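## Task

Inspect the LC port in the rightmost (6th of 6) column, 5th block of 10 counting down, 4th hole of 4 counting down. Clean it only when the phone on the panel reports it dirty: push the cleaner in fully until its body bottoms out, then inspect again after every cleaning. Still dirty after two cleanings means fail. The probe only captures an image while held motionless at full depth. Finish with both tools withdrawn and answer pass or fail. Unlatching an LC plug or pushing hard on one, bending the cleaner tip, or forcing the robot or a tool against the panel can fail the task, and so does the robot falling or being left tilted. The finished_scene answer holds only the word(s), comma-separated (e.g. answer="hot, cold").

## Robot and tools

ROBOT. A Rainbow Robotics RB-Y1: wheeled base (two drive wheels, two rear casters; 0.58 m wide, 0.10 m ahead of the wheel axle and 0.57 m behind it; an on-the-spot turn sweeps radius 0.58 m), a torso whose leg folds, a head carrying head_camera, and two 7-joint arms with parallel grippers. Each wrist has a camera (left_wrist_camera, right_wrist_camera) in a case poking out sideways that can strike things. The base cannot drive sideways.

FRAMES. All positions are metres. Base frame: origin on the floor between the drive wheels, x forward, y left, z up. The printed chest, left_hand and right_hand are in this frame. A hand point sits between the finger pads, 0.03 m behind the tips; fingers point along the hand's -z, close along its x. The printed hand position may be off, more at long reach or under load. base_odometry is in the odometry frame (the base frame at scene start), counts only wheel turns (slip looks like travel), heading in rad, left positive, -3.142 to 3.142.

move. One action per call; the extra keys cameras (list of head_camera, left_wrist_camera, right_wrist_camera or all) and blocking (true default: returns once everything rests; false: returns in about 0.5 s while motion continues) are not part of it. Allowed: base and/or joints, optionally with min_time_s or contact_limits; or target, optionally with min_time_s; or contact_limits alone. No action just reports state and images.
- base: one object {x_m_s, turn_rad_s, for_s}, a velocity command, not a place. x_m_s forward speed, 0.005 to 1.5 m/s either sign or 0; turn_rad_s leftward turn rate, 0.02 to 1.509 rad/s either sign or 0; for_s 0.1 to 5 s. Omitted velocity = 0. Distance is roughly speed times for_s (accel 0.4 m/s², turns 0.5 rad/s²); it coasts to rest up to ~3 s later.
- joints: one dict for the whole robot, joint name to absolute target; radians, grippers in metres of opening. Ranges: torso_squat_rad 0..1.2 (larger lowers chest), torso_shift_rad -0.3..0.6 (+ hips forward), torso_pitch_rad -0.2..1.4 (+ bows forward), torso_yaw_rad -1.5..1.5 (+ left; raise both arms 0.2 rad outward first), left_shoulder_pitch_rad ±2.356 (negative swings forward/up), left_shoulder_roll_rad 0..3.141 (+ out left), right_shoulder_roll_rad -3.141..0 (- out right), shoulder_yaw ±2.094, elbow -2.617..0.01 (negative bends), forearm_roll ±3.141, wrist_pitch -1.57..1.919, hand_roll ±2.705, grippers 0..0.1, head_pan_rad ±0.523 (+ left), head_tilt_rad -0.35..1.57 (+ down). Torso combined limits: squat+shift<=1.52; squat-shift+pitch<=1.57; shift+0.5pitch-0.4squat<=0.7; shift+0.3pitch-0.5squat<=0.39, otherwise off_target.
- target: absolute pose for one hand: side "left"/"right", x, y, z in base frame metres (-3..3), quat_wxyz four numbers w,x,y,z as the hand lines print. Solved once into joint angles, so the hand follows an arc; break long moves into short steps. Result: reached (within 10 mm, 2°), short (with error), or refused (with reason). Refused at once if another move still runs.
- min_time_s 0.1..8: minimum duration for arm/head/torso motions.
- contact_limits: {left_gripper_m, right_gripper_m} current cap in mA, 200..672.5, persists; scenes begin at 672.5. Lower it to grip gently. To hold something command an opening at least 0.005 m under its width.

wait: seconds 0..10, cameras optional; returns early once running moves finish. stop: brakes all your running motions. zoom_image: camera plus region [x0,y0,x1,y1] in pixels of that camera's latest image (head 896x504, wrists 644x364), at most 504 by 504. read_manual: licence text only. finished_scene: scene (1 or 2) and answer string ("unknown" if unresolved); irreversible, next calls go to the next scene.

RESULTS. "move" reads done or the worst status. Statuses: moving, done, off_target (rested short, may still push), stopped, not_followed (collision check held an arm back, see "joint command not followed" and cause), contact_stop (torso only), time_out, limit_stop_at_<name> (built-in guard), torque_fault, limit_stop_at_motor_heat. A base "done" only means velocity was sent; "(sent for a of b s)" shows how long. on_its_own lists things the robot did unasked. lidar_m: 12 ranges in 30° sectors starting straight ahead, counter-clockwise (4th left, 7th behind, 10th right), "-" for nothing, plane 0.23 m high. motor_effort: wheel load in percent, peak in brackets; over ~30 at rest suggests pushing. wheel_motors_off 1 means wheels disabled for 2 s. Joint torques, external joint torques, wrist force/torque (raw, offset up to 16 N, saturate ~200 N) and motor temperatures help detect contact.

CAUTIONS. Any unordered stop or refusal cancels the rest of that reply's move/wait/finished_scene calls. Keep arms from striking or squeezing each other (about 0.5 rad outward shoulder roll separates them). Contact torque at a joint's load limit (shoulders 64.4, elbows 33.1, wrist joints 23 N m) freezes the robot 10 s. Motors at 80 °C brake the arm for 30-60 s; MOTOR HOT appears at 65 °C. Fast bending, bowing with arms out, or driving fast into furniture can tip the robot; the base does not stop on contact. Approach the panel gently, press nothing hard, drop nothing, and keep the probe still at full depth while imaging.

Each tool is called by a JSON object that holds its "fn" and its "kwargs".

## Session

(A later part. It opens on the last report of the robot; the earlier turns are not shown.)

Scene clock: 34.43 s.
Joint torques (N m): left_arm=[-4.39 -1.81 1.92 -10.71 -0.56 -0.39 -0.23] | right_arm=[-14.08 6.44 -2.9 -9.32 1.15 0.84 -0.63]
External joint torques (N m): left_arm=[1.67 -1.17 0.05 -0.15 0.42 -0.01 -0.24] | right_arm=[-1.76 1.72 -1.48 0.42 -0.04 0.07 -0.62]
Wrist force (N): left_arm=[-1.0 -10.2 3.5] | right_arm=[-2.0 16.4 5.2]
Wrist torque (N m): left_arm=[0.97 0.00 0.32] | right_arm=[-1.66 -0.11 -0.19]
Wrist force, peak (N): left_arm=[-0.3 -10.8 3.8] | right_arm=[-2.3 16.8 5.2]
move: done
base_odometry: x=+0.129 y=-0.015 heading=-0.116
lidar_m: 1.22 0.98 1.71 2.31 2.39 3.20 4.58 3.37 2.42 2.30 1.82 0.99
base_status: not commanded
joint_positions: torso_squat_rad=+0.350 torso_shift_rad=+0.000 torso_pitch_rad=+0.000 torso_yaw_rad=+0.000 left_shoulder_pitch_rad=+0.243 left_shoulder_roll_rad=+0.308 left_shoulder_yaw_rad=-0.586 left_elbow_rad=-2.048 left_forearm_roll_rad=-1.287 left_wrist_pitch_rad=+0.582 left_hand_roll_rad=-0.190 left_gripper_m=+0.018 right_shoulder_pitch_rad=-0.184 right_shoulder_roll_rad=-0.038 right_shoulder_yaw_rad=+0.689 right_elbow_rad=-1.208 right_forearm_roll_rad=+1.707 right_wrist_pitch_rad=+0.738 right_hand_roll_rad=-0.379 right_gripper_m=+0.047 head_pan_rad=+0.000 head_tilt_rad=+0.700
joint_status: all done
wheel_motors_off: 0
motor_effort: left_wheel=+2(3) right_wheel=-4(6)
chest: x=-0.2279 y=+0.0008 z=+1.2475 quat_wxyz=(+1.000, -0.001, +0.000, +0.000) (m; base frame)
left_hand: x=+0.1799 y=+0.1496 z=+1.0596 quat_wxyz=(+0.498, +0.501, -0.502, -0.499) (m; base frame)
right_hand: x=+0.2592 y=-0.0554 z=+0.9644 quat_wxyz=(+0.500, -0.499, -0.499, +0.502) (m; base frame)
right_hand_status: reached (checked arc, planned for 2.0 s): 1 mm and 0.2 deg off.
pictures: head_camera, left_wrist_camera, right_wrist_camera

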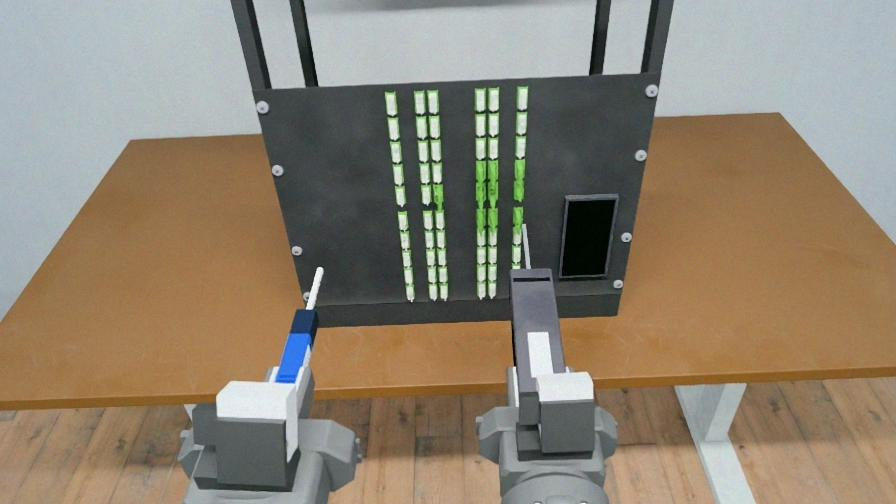

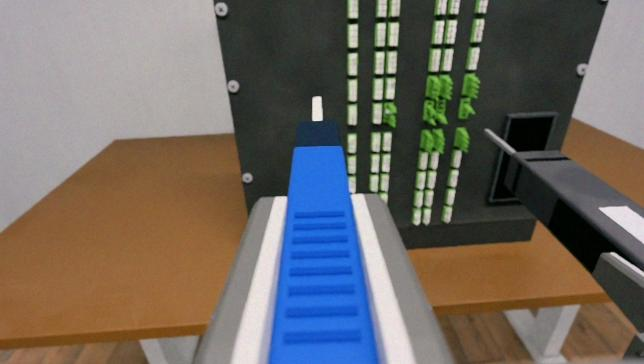

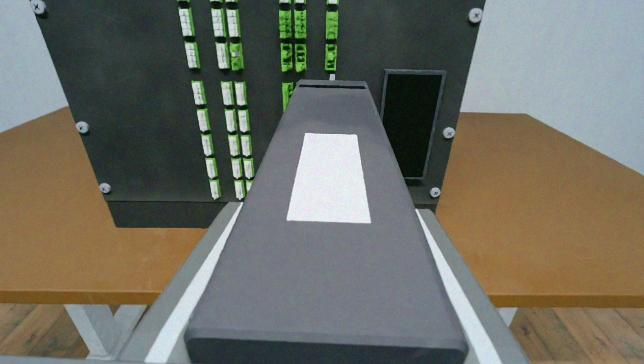

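{"fn": "move", "kwargs": {"target": {"side":"right","x":0.26,"y":-0.072,"z":0.964,"quat_wxyz":[0.48478,-0.48478,-0.51478,0.51478]}, "min_time_s": 1.5, "cameras": ["all"]}}

{"fn": "zoom_image", "kwargs": {"camera": "head_camera", "region": [440, 180, 620, 380]}}

{"fn": "zoom_image", "kwargs": {"camera": "right_wrist_camera", "region": [270, 20, 390, 100]}}

{"fn": "zoom_image", "kwargs": {"camera": "right_wrist_camera", "region": [60, 0, 560, 340]}}

{"fn": "zoom_image", "kwargs": {"camera": "left_wrist_camera", "region": [410, 60, 570, 220]}}

Scene clock: 38.60 s.
Joint torques (N m): left_arm=[-4.63 -1.48 1.88 -10.57 -0.75 -0.45 -0.24] | right_arm=[-11.12 1.3 -1.74 -10.63 0.95 0.95 -0.56]
External joint torques (N m): left_arm=[1.43 -0.84 0 -0.01 0.23 -0.07 -0.26] | right_arm=[1.16 -1.7 0.51 -0.95 -0.11 0.1 -0.55]
Wrist force (N): left_arm=[-1.2 -10.4 3.2] | right_arm=[-2.3 16.2 5.0]
Wrist torque (N m): left_arm=[0.99 -0.01 0.35] | right_arm=[-1.65 -0.14 -0.21]
Wrist force, peak (N): left_arm=[-1.0 -10.9 4.0] | right_arm=[-2.3 16.9 5.0]
move: done
base_odometry: x=+0.129 y=-0.015 heading=-0.116
lidar_m: 1.23 0.99 1.71 2.31 2.38 3.20 4.59 3.38 2.42 2.30 1.81 0.99
base_status: not commanded
joint_positions: torso_squat_rad=+0.350 torso_shift_rad=+0.000 torso_pitch_rad=+0.000 torso_yaw_rad=+0.000 left_shoulder_pitch_rad=+0.243 left_shoulder_roll_rad=+0.308 left_shoulder_yaw_rad=-0.586 left_elbow_rad=-2.048 left_forearm_roll_rad=-1.287 left_wrist_pitch_rad=+0.582 left_hand_roll_rad=-0.190 left_gripper_m=+0.018 right_shoulder_pitch_rad=-0.169 right_shoulder_roll_rad=-0.128 right_shoulder_yaw_rad=+0.695 right_elbow_rad=-1.269 right_forearm_roll_rad=+1.701 right_wrist_pitch_rad=+0.670 right_hand_roll_rad=-0.425 right_gripper_m=+0.047 head_pan_rad=+0.000 head_tilt_rad=+0.700
joint_status: all done
wheel_motors_off: 0
motor_effort: left_wheel=+2(3) right_wheel=-5(5)
chest: x=-0.2279 y=+0.0008 z=+1.2475 quat_wxyz=(+1.000, -0.001, +0.000, +0.000) (m; base frame)
left_hand: x=+0.1799 y=+0.1496 z=+1.0596 quat_wxyz=(+0.498, +0.501, -0.502, -0.499) (m; base frame)
right_hand: x=+0.2601 y=-0.0719 z=+0.9640 quat_wxyz=(+0.485, -0.485, -0.515, +0.515) (m; base frame)
right_hand_status: reached (checked arc, planned for 1.5 s): 0 mm and 0.0 deg off.
pictures: head_camera, left_wrist_camera, right_wrist_camera

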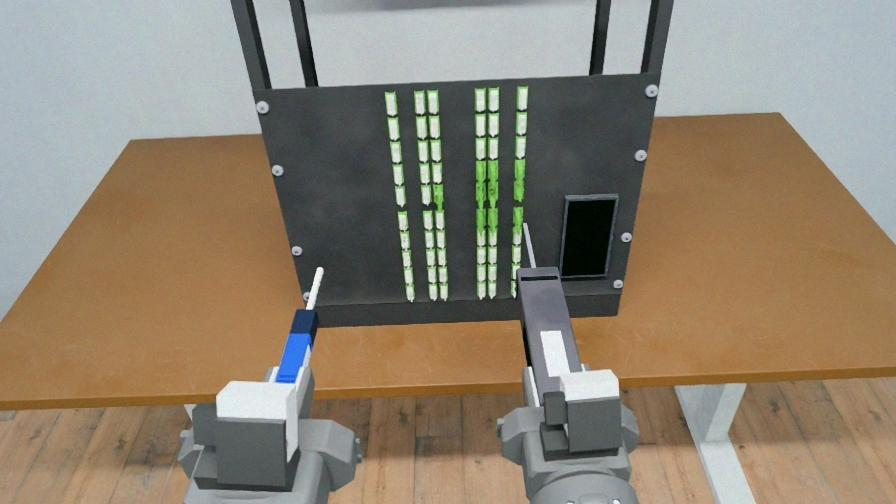

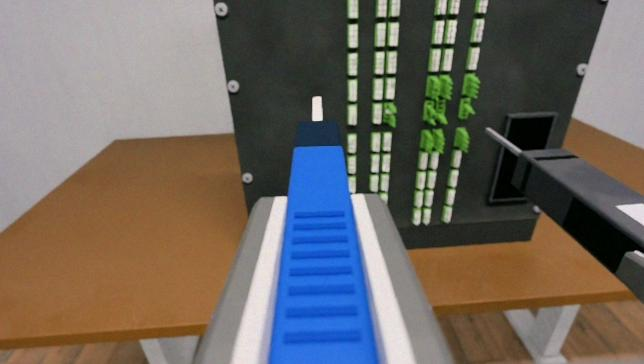

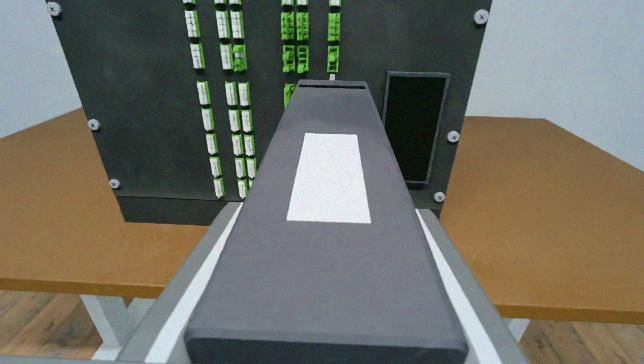

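Scaled by 2.520 from the camera's 896x504 image, which has a finer 1280x720 frame.

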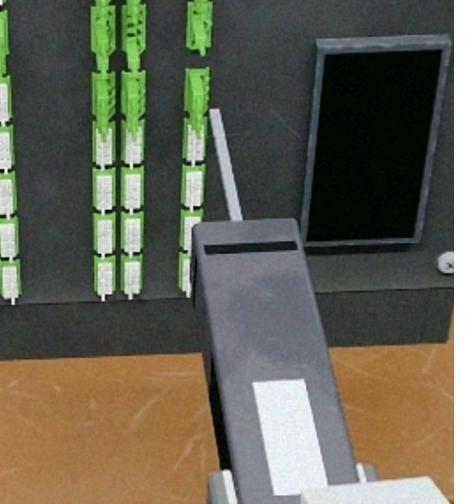

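Scaled by 4.200 from the camera's 644x364 image, which has a finer 920x520 frame.

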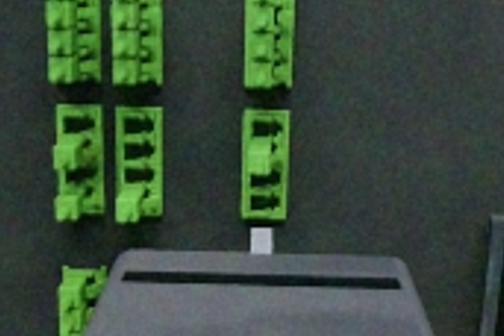

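Scaled by 1.008 from the camera's 644x364 image, which has a finer 920x520 frame.

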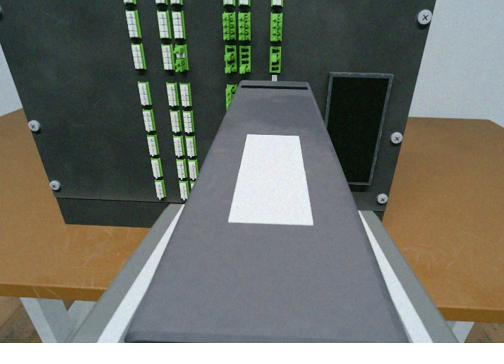

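Scaled by 3.150 from the camera's 644x364 image, which has a finer 1265x715 frame.

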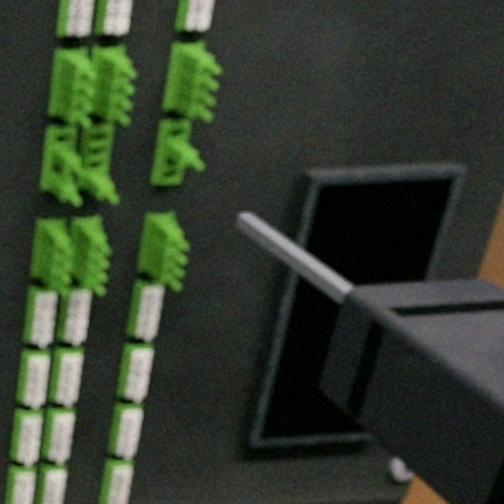

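{"fn": "move", "kwargs": {"target": {"side":"right","x":0.30,"y":-0.071,"z":0.960,"quat_wxyz":[0.48478,-0.48478,-0.51478,0.51478]}, "min_time_s": 1.5, "cameras": ["all"]}}

{"fn": "zoom_image", "kwargs": {"camera": "head_camera", "region": [460, 160, 600, 300]}}

{"fn": "zoom_image", "kwargs": {"camera": "right_wrist_camera", "region": [290, 40, 380, 100]}}

{"fn": "zoom_image", "kwargs": {"camera": "left_wrist_camera", "region": [430, 80, 530, 180]}}

Scene clock: 42.90 s.
Joint torques (N m): left_arm=[-4.49 -1.63 2.09 -10.5 -0.63 -0.41 -0.24] | right_arm=[-15.86 3.77 -3.93 -8.94 1.21 1.26 -0.54]
External joint torques (N m): left_arm=[1.57 -1 0.22 0.06 0.35 -0.04 -0.25] | right_arm=[-0.93 1.45 -1.34 0.26 0.25 0.18 -0.53]
Wrist force (N): left_arm=[-1.1 -10.5 3.7] | right_arm=[-2.2 16.3 5.1]
Wrist torque (N m): left_arm=[1.00 -0.03 0.31] | right_arm=[-1.64 -0.11 -0.19]
Wrist force, peak (N): left_arm=[-0.6 -10.8 3.8] | right_arm=[-2.4 16.9 5.2]
move: done
base_odometry: x=+0.129 y=-0.015 heading=-0.116
lidar_m: 1.23 0.99 1.71 2.31 2.39 3.20 4.59 3.37 2.41 2.30 1.81 0.99
base_status: not commanded
joint_positions: torso_squat_rad=+0.350 torso_shift_rad=+0.000 torso_pitch_rad=+0.000 torso_yaw_rad=+0.000 left_shoulder_pitch_rad=+0.243 left_shoulder_roll_rad=+0.308 left_shoulder_yaw_rad=-0.586 left_elbow_rad=-2.048 left_forearm_roll_rad=-1.287 left_wrist_pitch_rad=+0.582 left_hand_roll_rad=-0.190 left_gripper_m=+0.018 right_shoulder_pitch_rad=-0.328 right_shoulder_roll_rad=-0.094 right_shoulder_yaw_rad=+0.676 right_elbow_rad=-1.048 right_forearm_roll_rad=+1.729 right_wrist_pitch_rad=+0.668 right_hand_roll_rad=-0.554 right_gripper_m=+0.047 head_pan_rad=+0.000 head_tilt_rad=+0.700
joint_status: all done
wheel_motors_off: 0
motor_effort: left_wheel=+2(3) right_wheel=-2(6)
chest: x=-0.2279 y=+0.0008 z=+1.2475 quat_wxyz=(+1.000, -0.001, +0.000, +0.000) (m; base frame)
left_hand: x=+0.1799 y=+0.1496 z=+1.0596 quat_wxyz=(+0.498, +0.501, -0.502, -0.499) (m; base frame)
right_hand: x=+0.2998 y=-0.0712 z=+0.9598 quat_wxyz=(+0.485, -0.485, -0.514, +0.515) (m; base frame)
right_hand_status: reached (checked arc, planned for 1.5 s): 0 mm and 0.1 deg off.
pictures: head_camera, left_wrist_camera, right_wrist_camera

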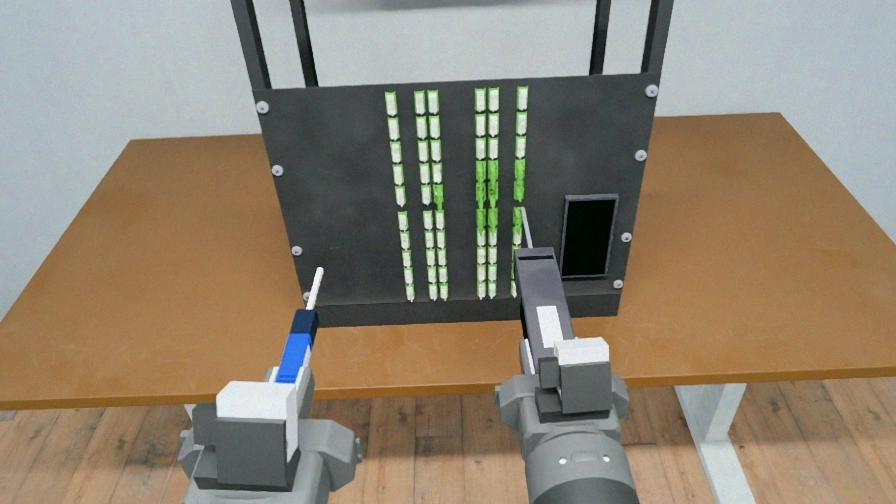

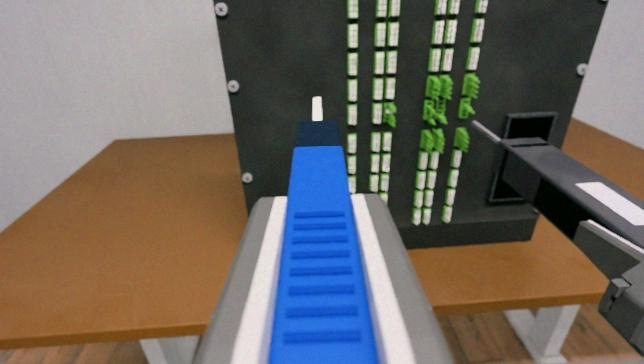

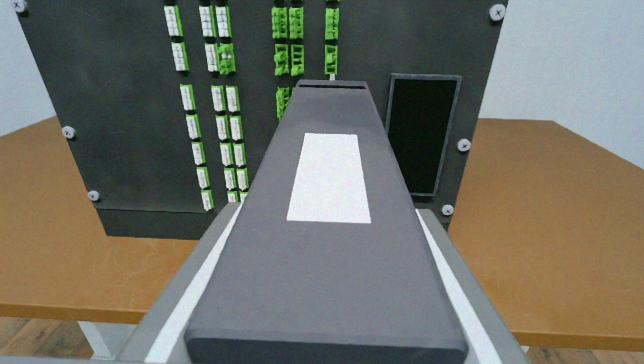

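Scaled by 3.600 from the camera's 896x504 image, which has a finer 1280x720 frame.

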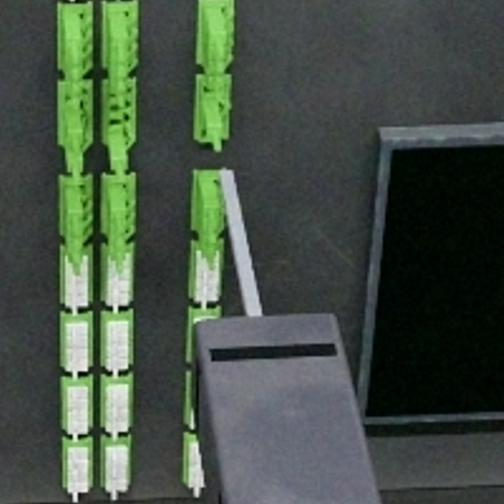

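Scaled by 5.600 from the camera's 644x364 image, which has a finer 920x520 frame.

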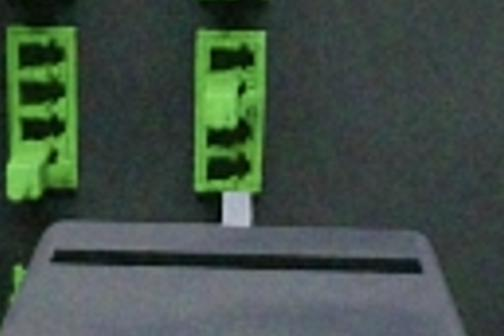

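Scaled by 5.040 from the camera's 644x364 image, which has a finer 1265x715 frame.

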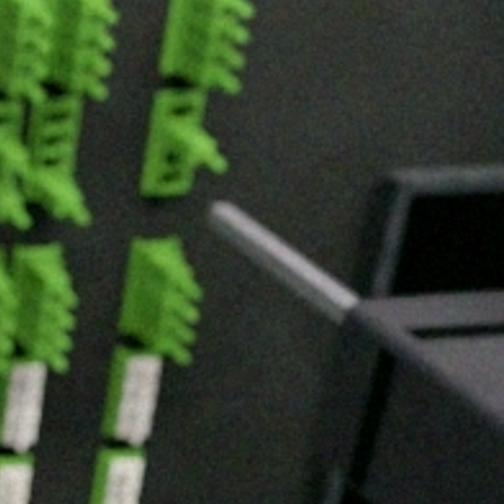

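{"fn": "move", "kwargs": {"target": {"side":"right","x":0.32,"y":-0.0677,"z":0.9595,"quat_wxyz":[0.48478,-0.48478,-0.51478,0.51478]}, "min_time_s": 1.5, "cameras": ["all"]}}

{"fn": "zoom_image", "kwargs": {"camera": "head_camera", "region": [490, 160, 560, 250]}}

{"fn": "zoom_image", "kwargs": {"camera": "right_wrist_camera", "region": [300, 45, 370, 95]}}

{"fn": "zoom_image", "kwargs": {"camera": "left_wrist_camera", "region": [440, 80, 520, 160]}}

Scene clock: 46.73 s.
Joint torques (N m): left_arm=[-4.41 -1.26 1.68 -10.67 -0.76 -0.48 -0.36] | right_arm=[-17.31 3.44 -3.66 -8.38 1.18 1.78 -0.51]
External joint torques (N m): left_arm=[1.64 -0.63 -0.19 -0.11 0.22 -0.1 -0.37] | right_arm=[-1 1.5 -1.05 0.47 0.27 0.57 -0.5]
Wrist force (N): left_arm=[-1.4 -10.0 3.3] | right_arm=[-2.1 16.4 4.9]
Wrist torque (N m): left_arm=[0.95 -0.04 0.34] | right_arm=[-1.65 -0.12 -0.18]
Wrist force, peak (N): left_arm=[-1.0 -10.9 3.6] | right_arm=[-2.2 17.0 5.1]
move: done
base_odometry: x=+0.129 y=-0.015 heading=-0.116
lidar_m: 1.23 0.99 1.71 2.32 2.38 3.20 4.59 3.36 2.40 2.30 1.80 1.00
base_status: not commanded
joint_positions: torso_squat_rad=+0.350 torso_shift_rad=+0.000 torso_pitch_rad=+0.000 torso_yaw_rad=+0.000 left_shoulder_pitch_rad=+0.243 left_shoulder_roll_rad=+0.308 left_shoulder_yaw_rad=-0.586 left_elbow_rad=-2.048 left_forearm_roll_rad=-1.287 left_wrist_pitch_rad=+0.582 left_hand_roll_rad=-0.190 left_gripper_m=+0.018 right_shoulder_pitch_rad=-0.421 right_shoulder_roll_rad=-0.069 right_shoulder_yaw_rad=+0.673 right_elbow_rad=-0.913 right_forearm_roll_rad=+1.746 right_wrist_pitch_rad=+0.674 right_hand_roll_rad=-0.630 right_gripper_m=+0.047 head_pan_rad=+0.000 head_tilt_rad=+0.700
joint_status: all done
wheel_motors_off: 0
motor_effort: left_wheel=+2(3) right_wheel=-3(6)
chest: x=-0.2279 y=+0.0008 z=+1.2475 quat_wxyz=(+1.000, -0.001, +0.000, +0.000) (m; base frame)
left_hand: x=+0.1799 y=+0.1496 z=+1.0596 quat_wxyz=(+0.498, +0.501, -0.502, -0.499) (m; base frame)
right_hand: x=+0.3198 y=-0.0680 z=+0.9594 quat_wxyz=(+0.485, -0.484, -0.514, +0.516) (m; base frame)
right_hand_status: reached (checked arc, planned for 1.5 s): 0 mm and 0.1 deg off.
pictures: head_camera, left_wrist_camera, right_wrist_camera

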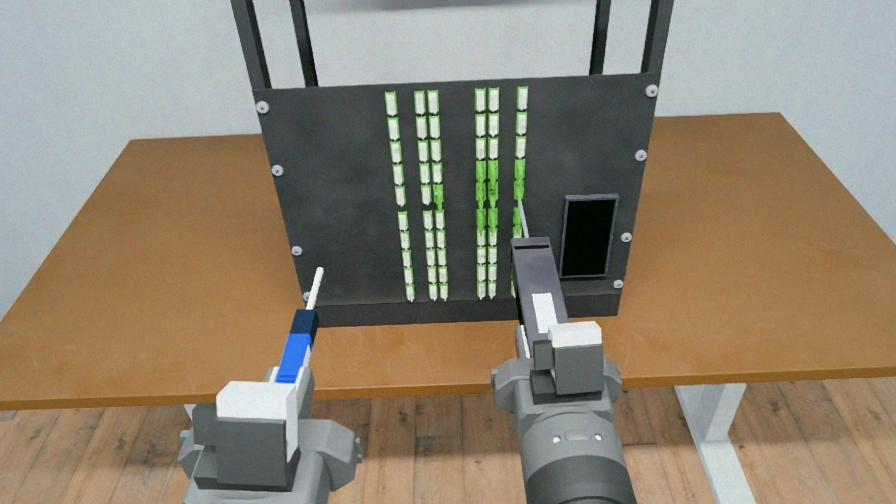

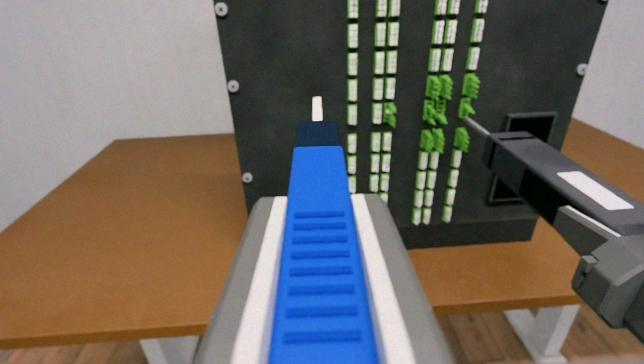

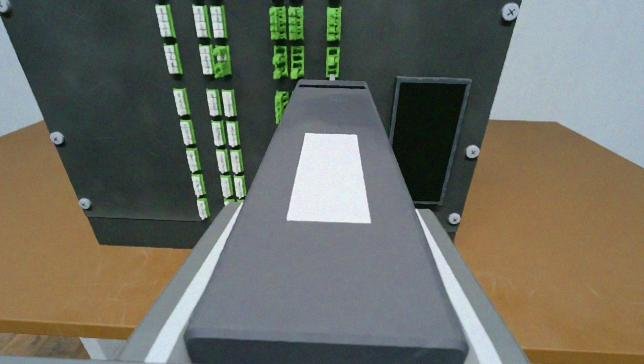

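Scaled by 5.600 from the camera's 896x504 image, which has a finer 1280x720 frame.

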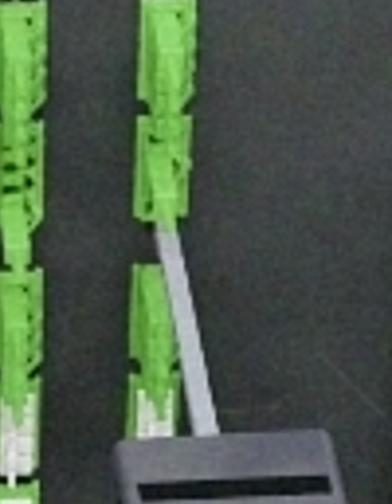

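Scaled by 7.200 from the camera's 644x364 image, which has a finer 920x520 frame.

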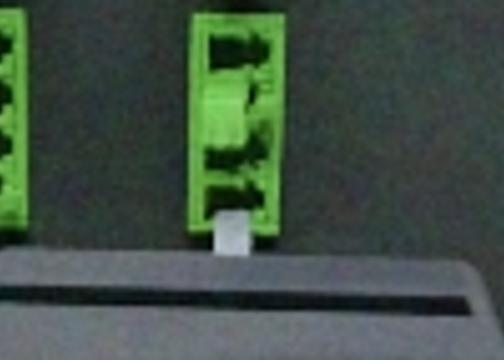

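Scaled by 6.300 from the camera's 644x364 image, which has a finer 1265x715 frame.

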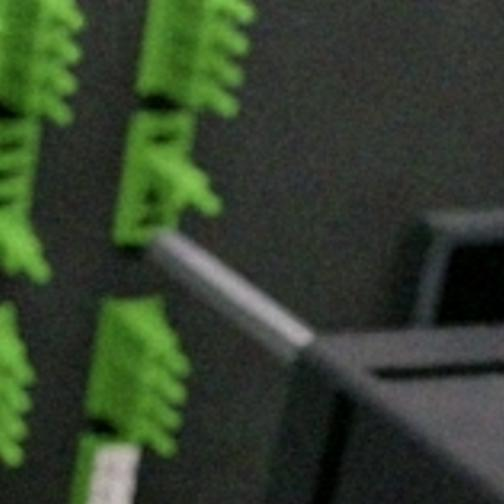

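{"fn": "move", "kwargs": {"target": {"side":"right","x":0.33,"y":-0.066,"z":0.9597,"quat_wxyz":[0.48478,-0.48478,-0.51478,0.51478]}, "min_time_s": 1.5, "cameras": ["all"]}}

{"fn": "zoom_image", "kwargs": {"camera": "right_wrist_camera", "region": [300, 45, 370, 95]}}

{"fn": "zoom_image", "kwargs": {"camera": "left_wrist_camera", "region": [440, 80, 520, 160]}}

Scene clock: 50.20 s.
Joint torques (N m): left_arm=[-4.48 -1.38 1.9 -10.62 -0.62 -0.39 -0.15] | right_arm=[-30.75 -2.17 -7.84 -10.67 1.04 2.94 -0.61]
External joint torques (N m): left_arm=[1.59 -0.75 0.02 -0.06 0.36 -0.01 -0.16] | right_arm=[-13.76 -3.9 -5.29 -2.08 0.17 1.64 -0.61]
Wrist force (N): left_arm=[-1.1 -10.3 3.7] | right_arm=[-0.9 17.8 44.4]
Wrist torque (N m): left_arm=[0.98 -0.03 0.31] | right_arm=[-1.65 -0.46 -0.16]
Wrist force, peak (N): left_arm=[-1.0 -10.7 3.9] | right_arm=[2.0 19.2 47.3]
move: done
base_odometry: x=+0.129 y=-0.015 heading=-0.116
lidar_m: 1.23 0.99 1.72 2.31 2.38 3.19 4.58 3.39 2.42 2.30 1.81 0.99
base_status: not commanded
joint_positions: torso_squat_rad=+0.350 torso_shift_rad=+0.000 torso_pitch_rad=+0.000 torso_yaw_rad=+0.000 left_shoulder_pitch_rad=+0.243 left_shoulder_roll_rad=+0.308 left_shoulder_yaw_rad=-0.586 left_elbow_rad=-2.048 left_forearm_roll_rad=-1.287 left_wrist_pitch_rad=+0.582 left_hand_roll_rad=-0.190 left_gripper_m=+0.018 right_shoulder_pitch_rad=-0.472 right_shoulder_roll_rad=-0.052 right_shoulder_yaw_rad=+0.679 right_elbow_rad=-0.828 right_forearm_roll_rad=+1.760 right_wrist_pitch_rad=+0.683 right_hand_roll_rad=-0.684 right_gripper_m=+0.047 head_pan_rad=+0.000 head_tilt_rad=+0.700
joint_status: all done
wheel_motors_off: 0
motor_effort: left_wheel=+8(8) right_wheel=+1(5)
chest: x=-0.2284 y=+0.0008 z=+1.2475 quat_wxyz=(+1.000, -0.001, +0.000, +0.000) (m; base frame)
left_hand: x=+0.1795 y=+0.1496 z=+1.0599 quat_wxyz=(+0.498, +0.501, -0.502, -0.499) (m; base frame)
right_hand: x=+0.3283 y=-0.0659 z=+0.9579 quat_wxyz=(+0.486, -0.484, -0.514, +0.516) (m; base frame)
right_hand_status: reached (checked arc, planned for 1.5 s): 2 mm and 0.2 deg off.
pictures: head_camera, left_wrist_camera, right_wrist_camera

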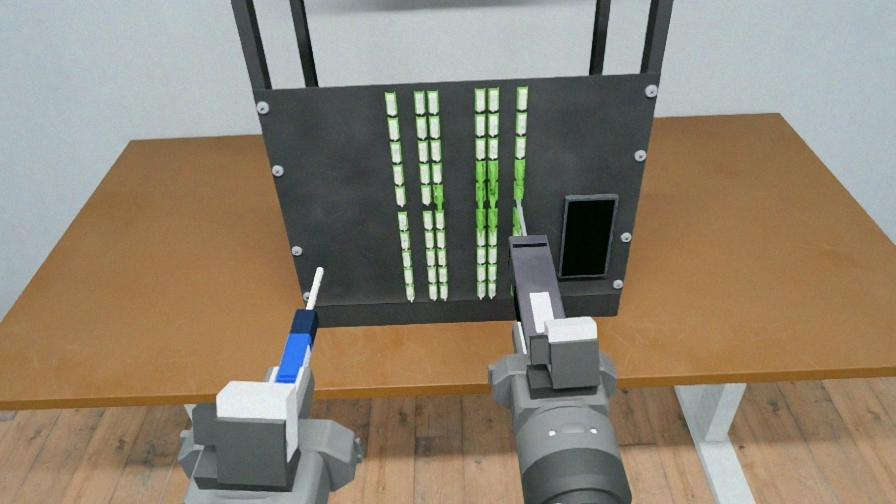

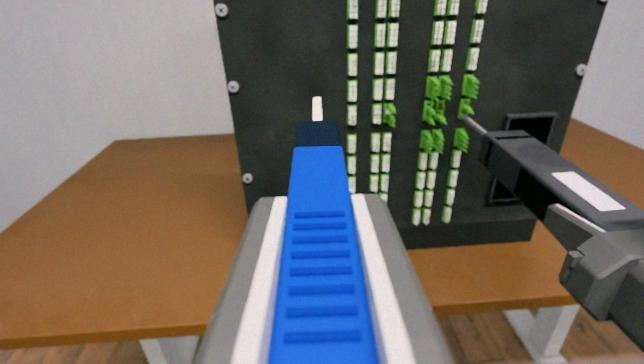

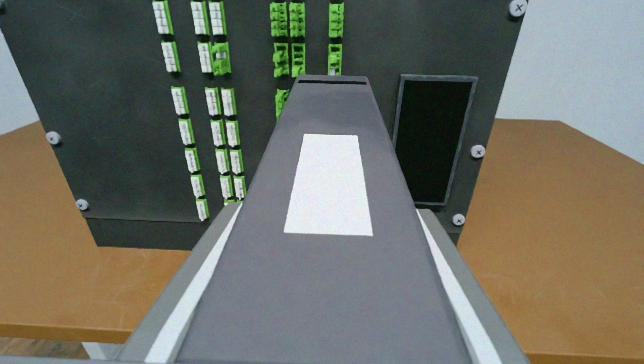

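Scaled by 7.200 from the camera's 644x364 image, which has a finer 920x520 frame.

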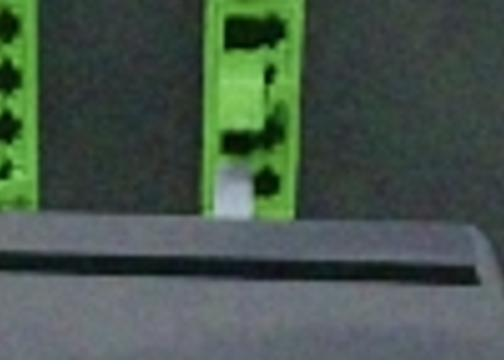

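Scaled by 6.300 from the camera's 644x364 image, which has a finer 1265x715 frame.

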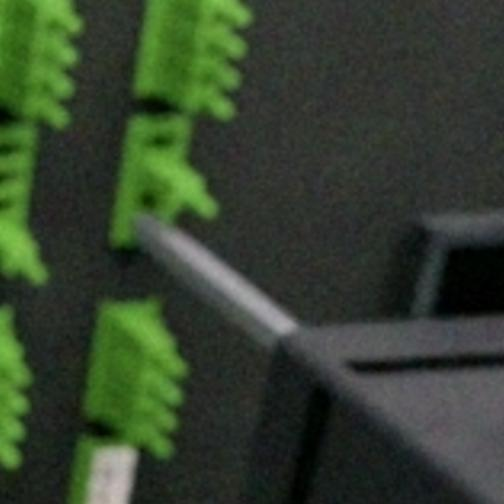

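{"fn": "move", "kwargs": {"target": {"side":"right","x":0.315,"y":-0.066,"z":0.9600,"quat_wxyz":[0.48478,-0.48478,-0.51478,0.51478]}, "min_time_s": 1, "cameras": ["all"]}}

{"fn": "zoom_image", "kwargs": {"camera": "right_wrist_camera", "region": [300, 45, 370, 95]}}

{"fn": "zoom_image", "kwargs": {"camera": "left_wrist_camera", "region": [440, 80, 520, 160]}}

Scene clock: 52.27 s.
Joint torques (N m): left_arm=[-4.51 -1.62 1.98 -10.45 -0.71 -0.42 -0.32] | right_arm=[-14.97 0.41 -4.16 -9.81 0.81 1.42 0.16]
External joint torques (N m): left_arm=[1.55 -0.99 0.1 0.11 0.27 -0.04 -0.34] | right_arm=[1.07 -1.75 -1.59 -0.89 -0.12 0.23 0.17]
Wrist force (N): left_arm=[-0.7 -10.4 3.5] | right_arm=[-2.1 16.5 5.0]
Wrist torque (N m): left_arm=[0.99 0.04 0.36] | right_arm=[-1.67 -0.12 -0.30]
Wrist force, peak (N): left_arm=[-1.2 -10.6 3.9] | right_arm=[-1.3 19.4 44.8]
move: done
base_odometry: x=+0.129 y=-0.015 heading=-0.116
lidar_m: 1.22 0.98 1.73 2.32 2.39 3.20 4.59 3.38 2.41 2.31 1.81 0.99
base_status: not commanded
joint_positions: torso_squat_rad=+0.350 torso_shift_rad=+0.000 torso_pitch_rad=+0.000 torso_yaw_rad=+0.000 left_shoulder_pitch_rad=+0.243 left_shoulder_roll_rad=+0.308 left_shoulder_yaw_rad=-0.586 left_elbow_rad=-2.048 left_forearm_roll_rad=-1.287 left_wrist_pitch_rad=+0.582 left_hand_roll_rad=-0.190 left_gripper_m=+0.018 right_shoulder_pitch_rad=-0.405 right_shoulder_roll_rad=-0.067 right_shoulder_yaw_rad=+0.676 right_elbow_rad=-0.934 right_forearm_roll_rad=+1.746 right_wrist_pitch_rad=+0.679 right_hand_roll_rad=-0.617 right_gripper_m=+0.047 head_pan_rad=+0.000 head_tilt_rad=+0.700
joint_status: all done
wheel_motors_off: 0
motor_effort: left_wheel=+6(8) right_wheel=-1(3)
chest: x=-0.2281 y=+0.0008 z=+1.2475 quat_wxyz=(+1.000, -0.001, +0.000, +0.000) (m; base frame)
left_hand: x=+0.1798 y=+0.1496 z=+1.0597 quat_wxyz=(+0.498, +0.501, -0.502, -0.499) (m; base frame)
right_hand: x=+0.3152 y=-0.0657 z=+0.9598 quat_wxyz=(+0.485, -0.485, -0.515, +0.515) (m; base frame)
right_hand_status: reached (checked arc, planned for 1.0 s): 0 mm and 0.0 deg off.
pictures: head_camera, left_wrist_camera, right_wrist_camera

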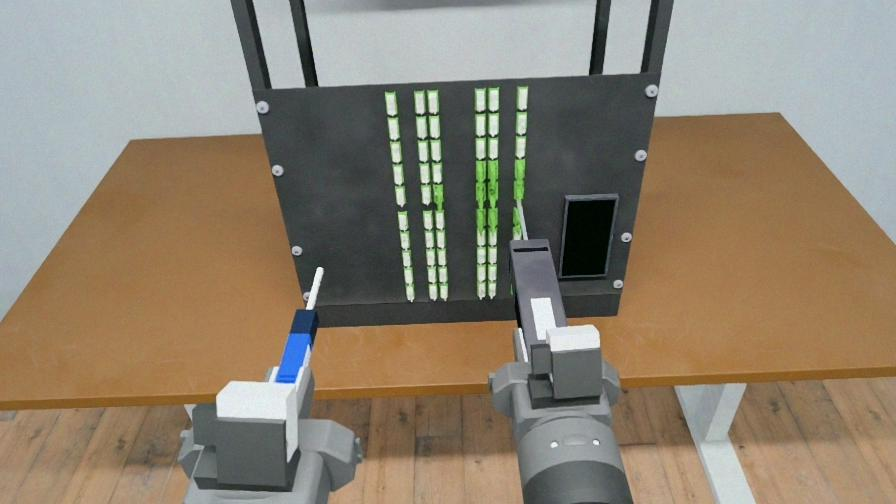

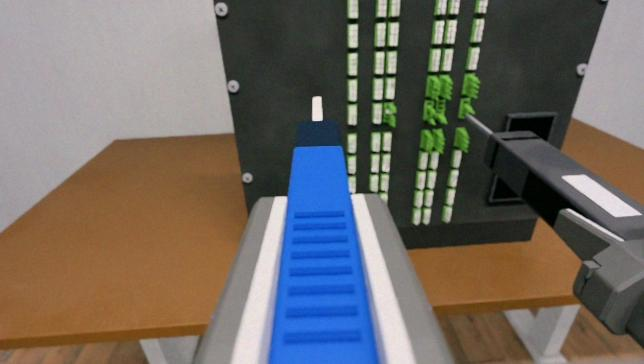

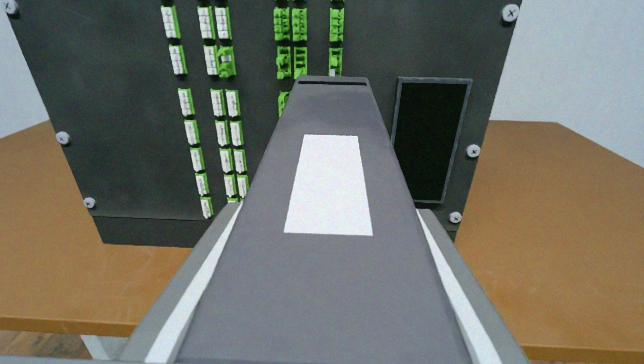

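Scaled by 7.200 from the camera's 644x364 image, which has a finer 920x520 frame.

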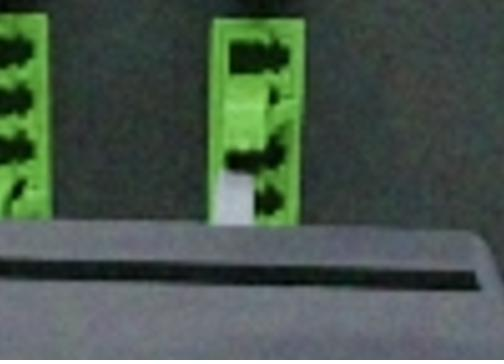

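Scaled by 6.300 from the camera's 644x364 image, which has a finer 1265x715 frame.

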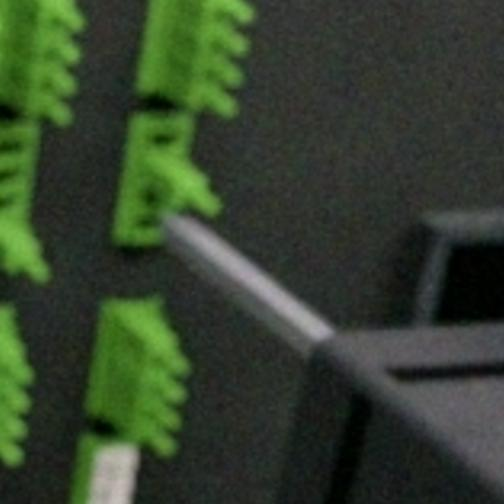

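{"fn": "zoom_image", "kwargs": {"camera": "right_wrist_camera", "region": [140, 60, 500, 364]}}

{"fn": "zoom_image", "kwargs": {"camera": "left_wrist_camera", "region": [440, 90, 640, 290]}}

{"fn": "zoom_image", "kwargs": {"camera": "head_camera", "region": [460, 180, 640, 360]}}

Scaled by 1.400 from the camera's 644x364 image, which has a finer 920x520 frame.

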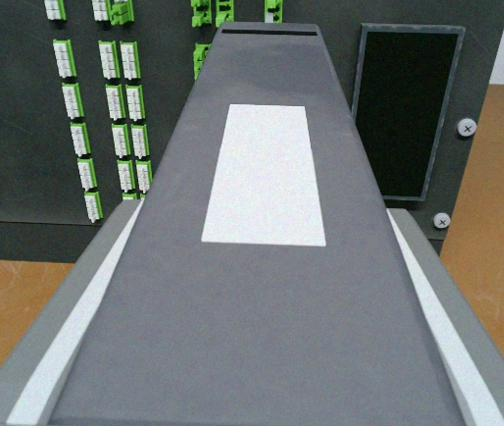

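Scaled by 2.520 from the camera's 644x364 image, which has a finer 1265x715 frame.

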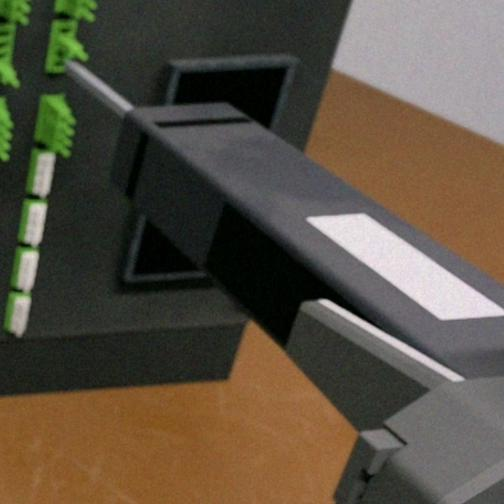

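Scaled by 2.800 from the camera's 896x504 image, which has a finer 1280x720 frame.

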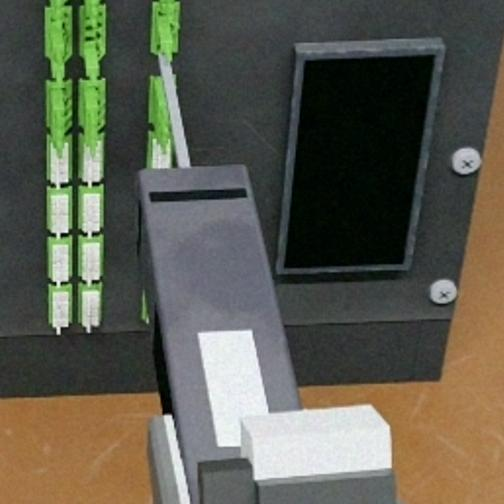

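{"fn": "move", "kwargs": {"target": {"side":"right","x":0.315,"y":-0.0668,"z":0.9618,"quat_wxyz":[0.48941,-0.48015,-0.51042,0.51914]}, "min_time_s": 1, "cameras": ["all"]}}

{"fn": "zoom_image", "kwargs": {"camera": "right_wrist_camera", "region": [300, 45, 370, 95]}}

{"fn": "zoom_image", "kwargs": {"camera": "left_wrist_camera", "region": [440, 80, 520, 160]}}

Scene clock: 56.63 s.
Joint torques (N m): left_arm=[-4.37 -1.59 1.71 -10.68 -0.72 -0.43 -0.24] | right_arm=[-14.4 0.31 -3.96 -10.11 0.67 1.22 0.18]
External joint torques (N m): left_arm=[1.69 -0.95 -0.17 -0.12 0.26 -0.05 -0.25] | right_arm=[1.5 -1.9 -1.4 -0.97 -0.26 0.12 0.18]
Wrist force (N): left_arm=[-0.6 -10.4 3.4] | right_arm=[-2.3 16.5 5.0]
Wrist torque (N m): left_arm=[0.96 0.04 0.36] | right_arm=[-1.65 -0.11 -0.32]
Wrist force, peak (N): left_arm=[-0.5 -11.0 3.5] | right_arm=[-2.1 16.9 5.1]
move: done
base_odometry: x=+0.129 y=-0.015 heading=-0.116
lidar_m: 1.23 0.99 1.72 2.32 2.38 3.20 4.58 3.38 2.41 2.30 1.82 0.99
base_status: not commanded
joint_positions: torso_squat_rad=+0.350 torso_shift_rad=+0.000 torso_pitch_rad=+0.000 torso_yaw_rad=+0.000 left_shoulder_pitch_rad=+0.243 left_shoulder_roll_rad=+0.308 left_shoulder_yaw_rad=-0.586 left_elbow_rad=-2.048 left_forearm_roll_rad=-1.287 left_wrist_pitch_rad=+0.582 left_hand_roll_rad=-0.190 left_gripper_m=+0.018 right_shoulder_pitch_rad=-0.387 right_shoulder_roll_rad=-0.071 right_shoulder_yaw_rad=+0.656 right_elbow_rad=-0.979 right_forearm_roll_rad=+1.717 right_wrist_pitch_rad=+0.650 right_hand_roll_rad=-0.564 right_gripper_m=+0.047 head_pan_rad=+0.000 head_tilt_rad=+0.700
joint_status: all done
wheel_motors_off: 0
motor_effort: left_wheel=+6(6) right_wheel=-1(4)
chest: x=-0.2281 y=+0.0008 z=+1.2475 quat_wxyz=(+1.000, -0.001, +0.000, +0.000) (m; base frame)
left_hand: x=+0.1798 y=+0.1496 z=+1.0597 quat_wxyz=(+0.498, +0.501, -0.502, -0.499) (m; base frame)
right_hand: x=+0.3150 y=-0.0665 z=+0.9621 quat_wxyz=(+0.488, -0.481, -0.512, +0.518) (m; base frame)
right_hand_status: reached (checked arc, planned for 1.0 s): 0 mm and 0.3 deg off.
pictures: head_camera, left_wrist_camera, right_wrist_camera

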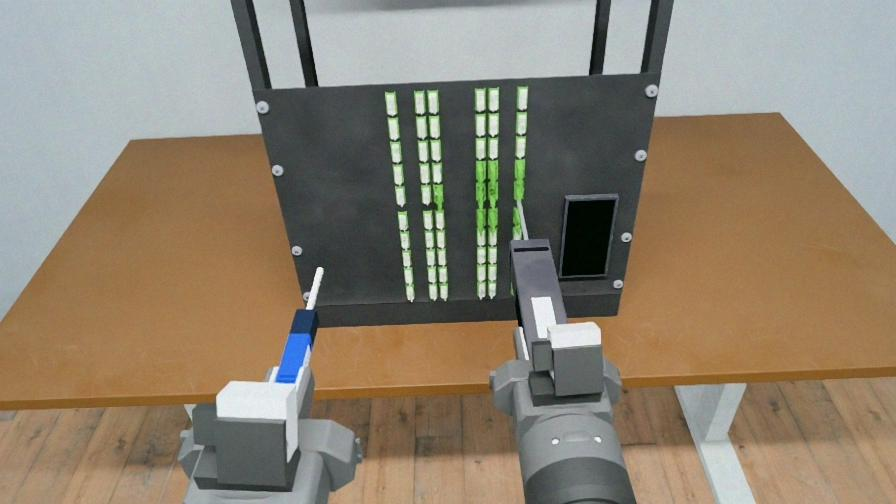

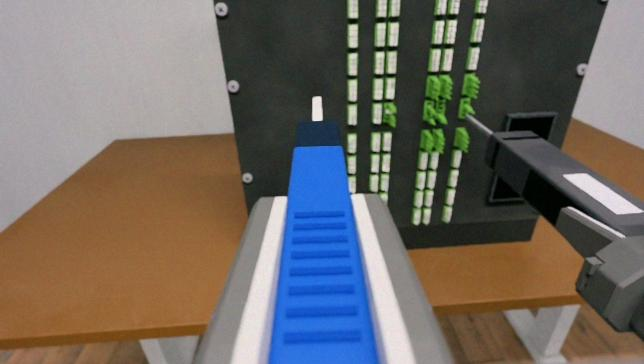

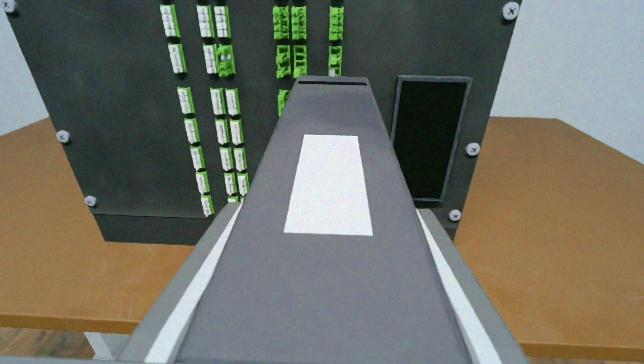

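Scaled by 7.200 from the camera's 644x364 image, which has a finer 920x520 frame.

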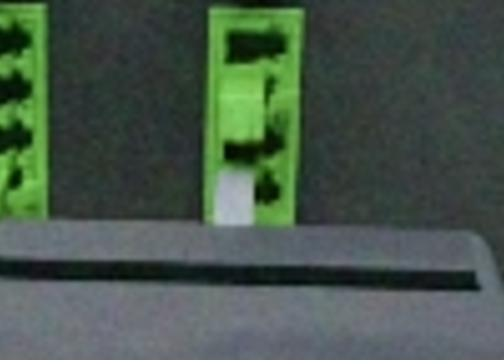

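Scaled by 6.300 from the camera's 644x364 image, which has a finer 1265x715 frame.

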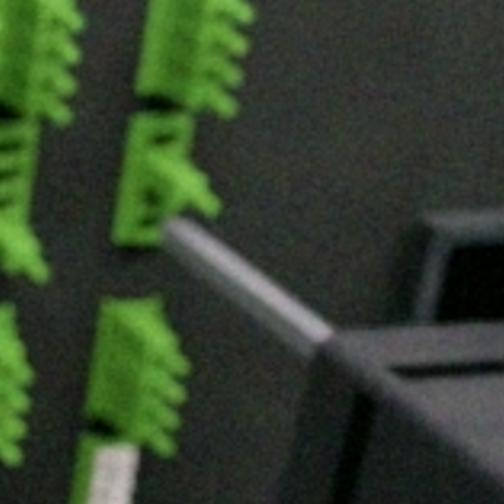

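{"fn": "move", "kwargs": {"target": {"side":"right","x":0.321,"y":-0.0670,"z":0.9608,"quat_wxyz":[0.48941,-0.48015,-0.51042,0.51914]}, "min_time_s": 1, "cameras": ["right_wrist_camera","left_wrist_camera"]}}

{"fn": "zoom_image", "kwargs": {"camera": "right_wrist_camera", "region": [300, 45, 370, 95]}}

{"fn": "zoom_image", "kwargs": {"camera": "left_wrist_camera", "region": [440, 90, 500, 140]}}

Scene clock: 58.97 s.
Joint torques (N m): left_arm=[-4.48 -1.55 1.63 -10.51 -0.65 -0.42 -0.26] | right_arm=[-17.2 3.66 -3.84 -8.44 0.71 1.35 -0.56]
External joint torques (N m): left_arm=[1.58 -0.92 -0.25 0.05 0.33 -0.05 -0.27] | right_arm=[-0.93 1.62 -1.28 0.61 -0.2 0.23 -0.55]
Wrist force (N): left_arm=[-1.2 -10.3 3.8] | right_arm=[-2.2 16.3 5.1]
Wrist torque (N m): left_arm=[0.99 -0.01 0.33] | right_arm=[-1.64 -0.10 -0.19]
Wrist force, peak (N): left_arm=[-0.9 -10.8 3.7] | right_arm=[-2.3 16.7 5.0]
move: done
base_odometry: x=+0.129 y=-0.015 heading=-0.116
lidar_m: 1.23 0.98 1.72 2.32 2.38 3.20 4.59 3.37 2.41 2.30 1.81 1.00
base_status: not commanded
joint_positions: torso_squat_rad=+0.350 torso_shift_rad=+0.000 torso_pitch_rad=+0.000 torso_yaw_rad=+0.000 left_shoulder_pitch_rad=+0.243 left_shoulder_roll_rad=+0.308 left_shoulder_yaw_rad=-0.586 left_elbow_rad=-2.048 left_forearm_roll_rad=-1.287 left_wrist_pitch_rad=+0.582 left_hand_roll_rad=-0.190 left_gripper_m=+0.018 right_shoulder_pitch_rad=-0.410 right_shoulder_roll_rad=-0.067 right_shoulder_yaw_rad=+0.652 right_elbow_rad=-0.945 right_forearm_roll_rad=+1.716 right_wrist_pitch_rad=+0.646 right_hand_roll_rad=-0.577 right_gripper_m=+0.047 head_pan_rad=+0.000 head_tilt_rad=+0.700
joint_status: all done
wheel_motors_off: 0
motor_effort: left_wheel=+6(6) right_wheel=+0(3)
chest: x=-0.2281 y=+0.0008 z=+1.2475 quat_wxyz=(+1.000, -0.001, +0.000, +0.000) (m; base frame)
left_hand: x=+0.1798 y=+0.1496 z=+1.0597 quat_wxyz=(+0.498, +0.501, -0.502, -0.499) (m; base frame)
right_hand: x=+0.3205 y=-0.0674 z=+0.9607 quat_wxyz=(+0.490, -0.480, -0.510, +0.520) (m; base frame)
right_hand_status: reached (checked arc, planned for 1.0 s): 1 mm and 0.1 deg off.
pictures: left_wrist_camera, right_wrist_camera

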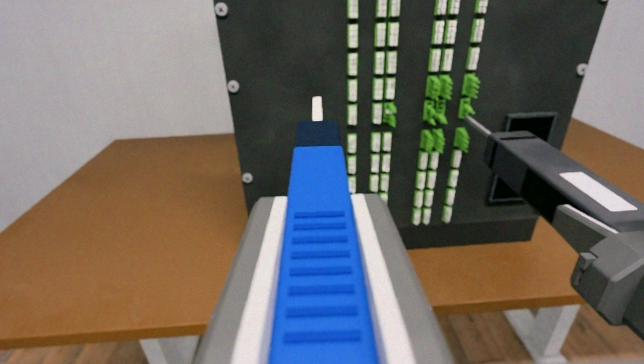

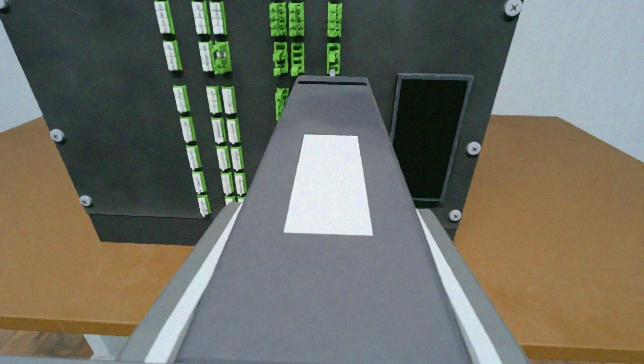

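Scaled by 7.200 from the camera's 644x364 image, which has a finer 920x520 frame.

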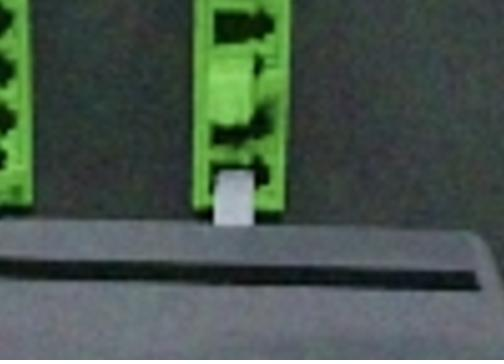

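Scaled by 8.400 from the camera's 644x364 image, which has a finer 1265x715 frame.

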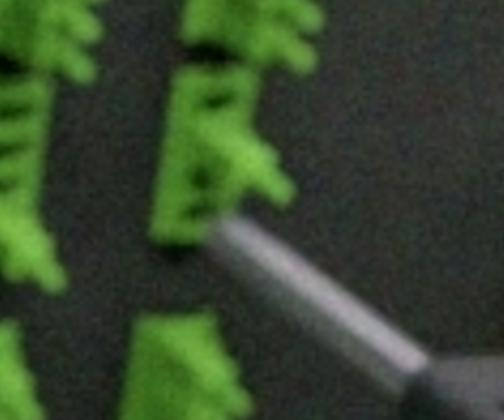

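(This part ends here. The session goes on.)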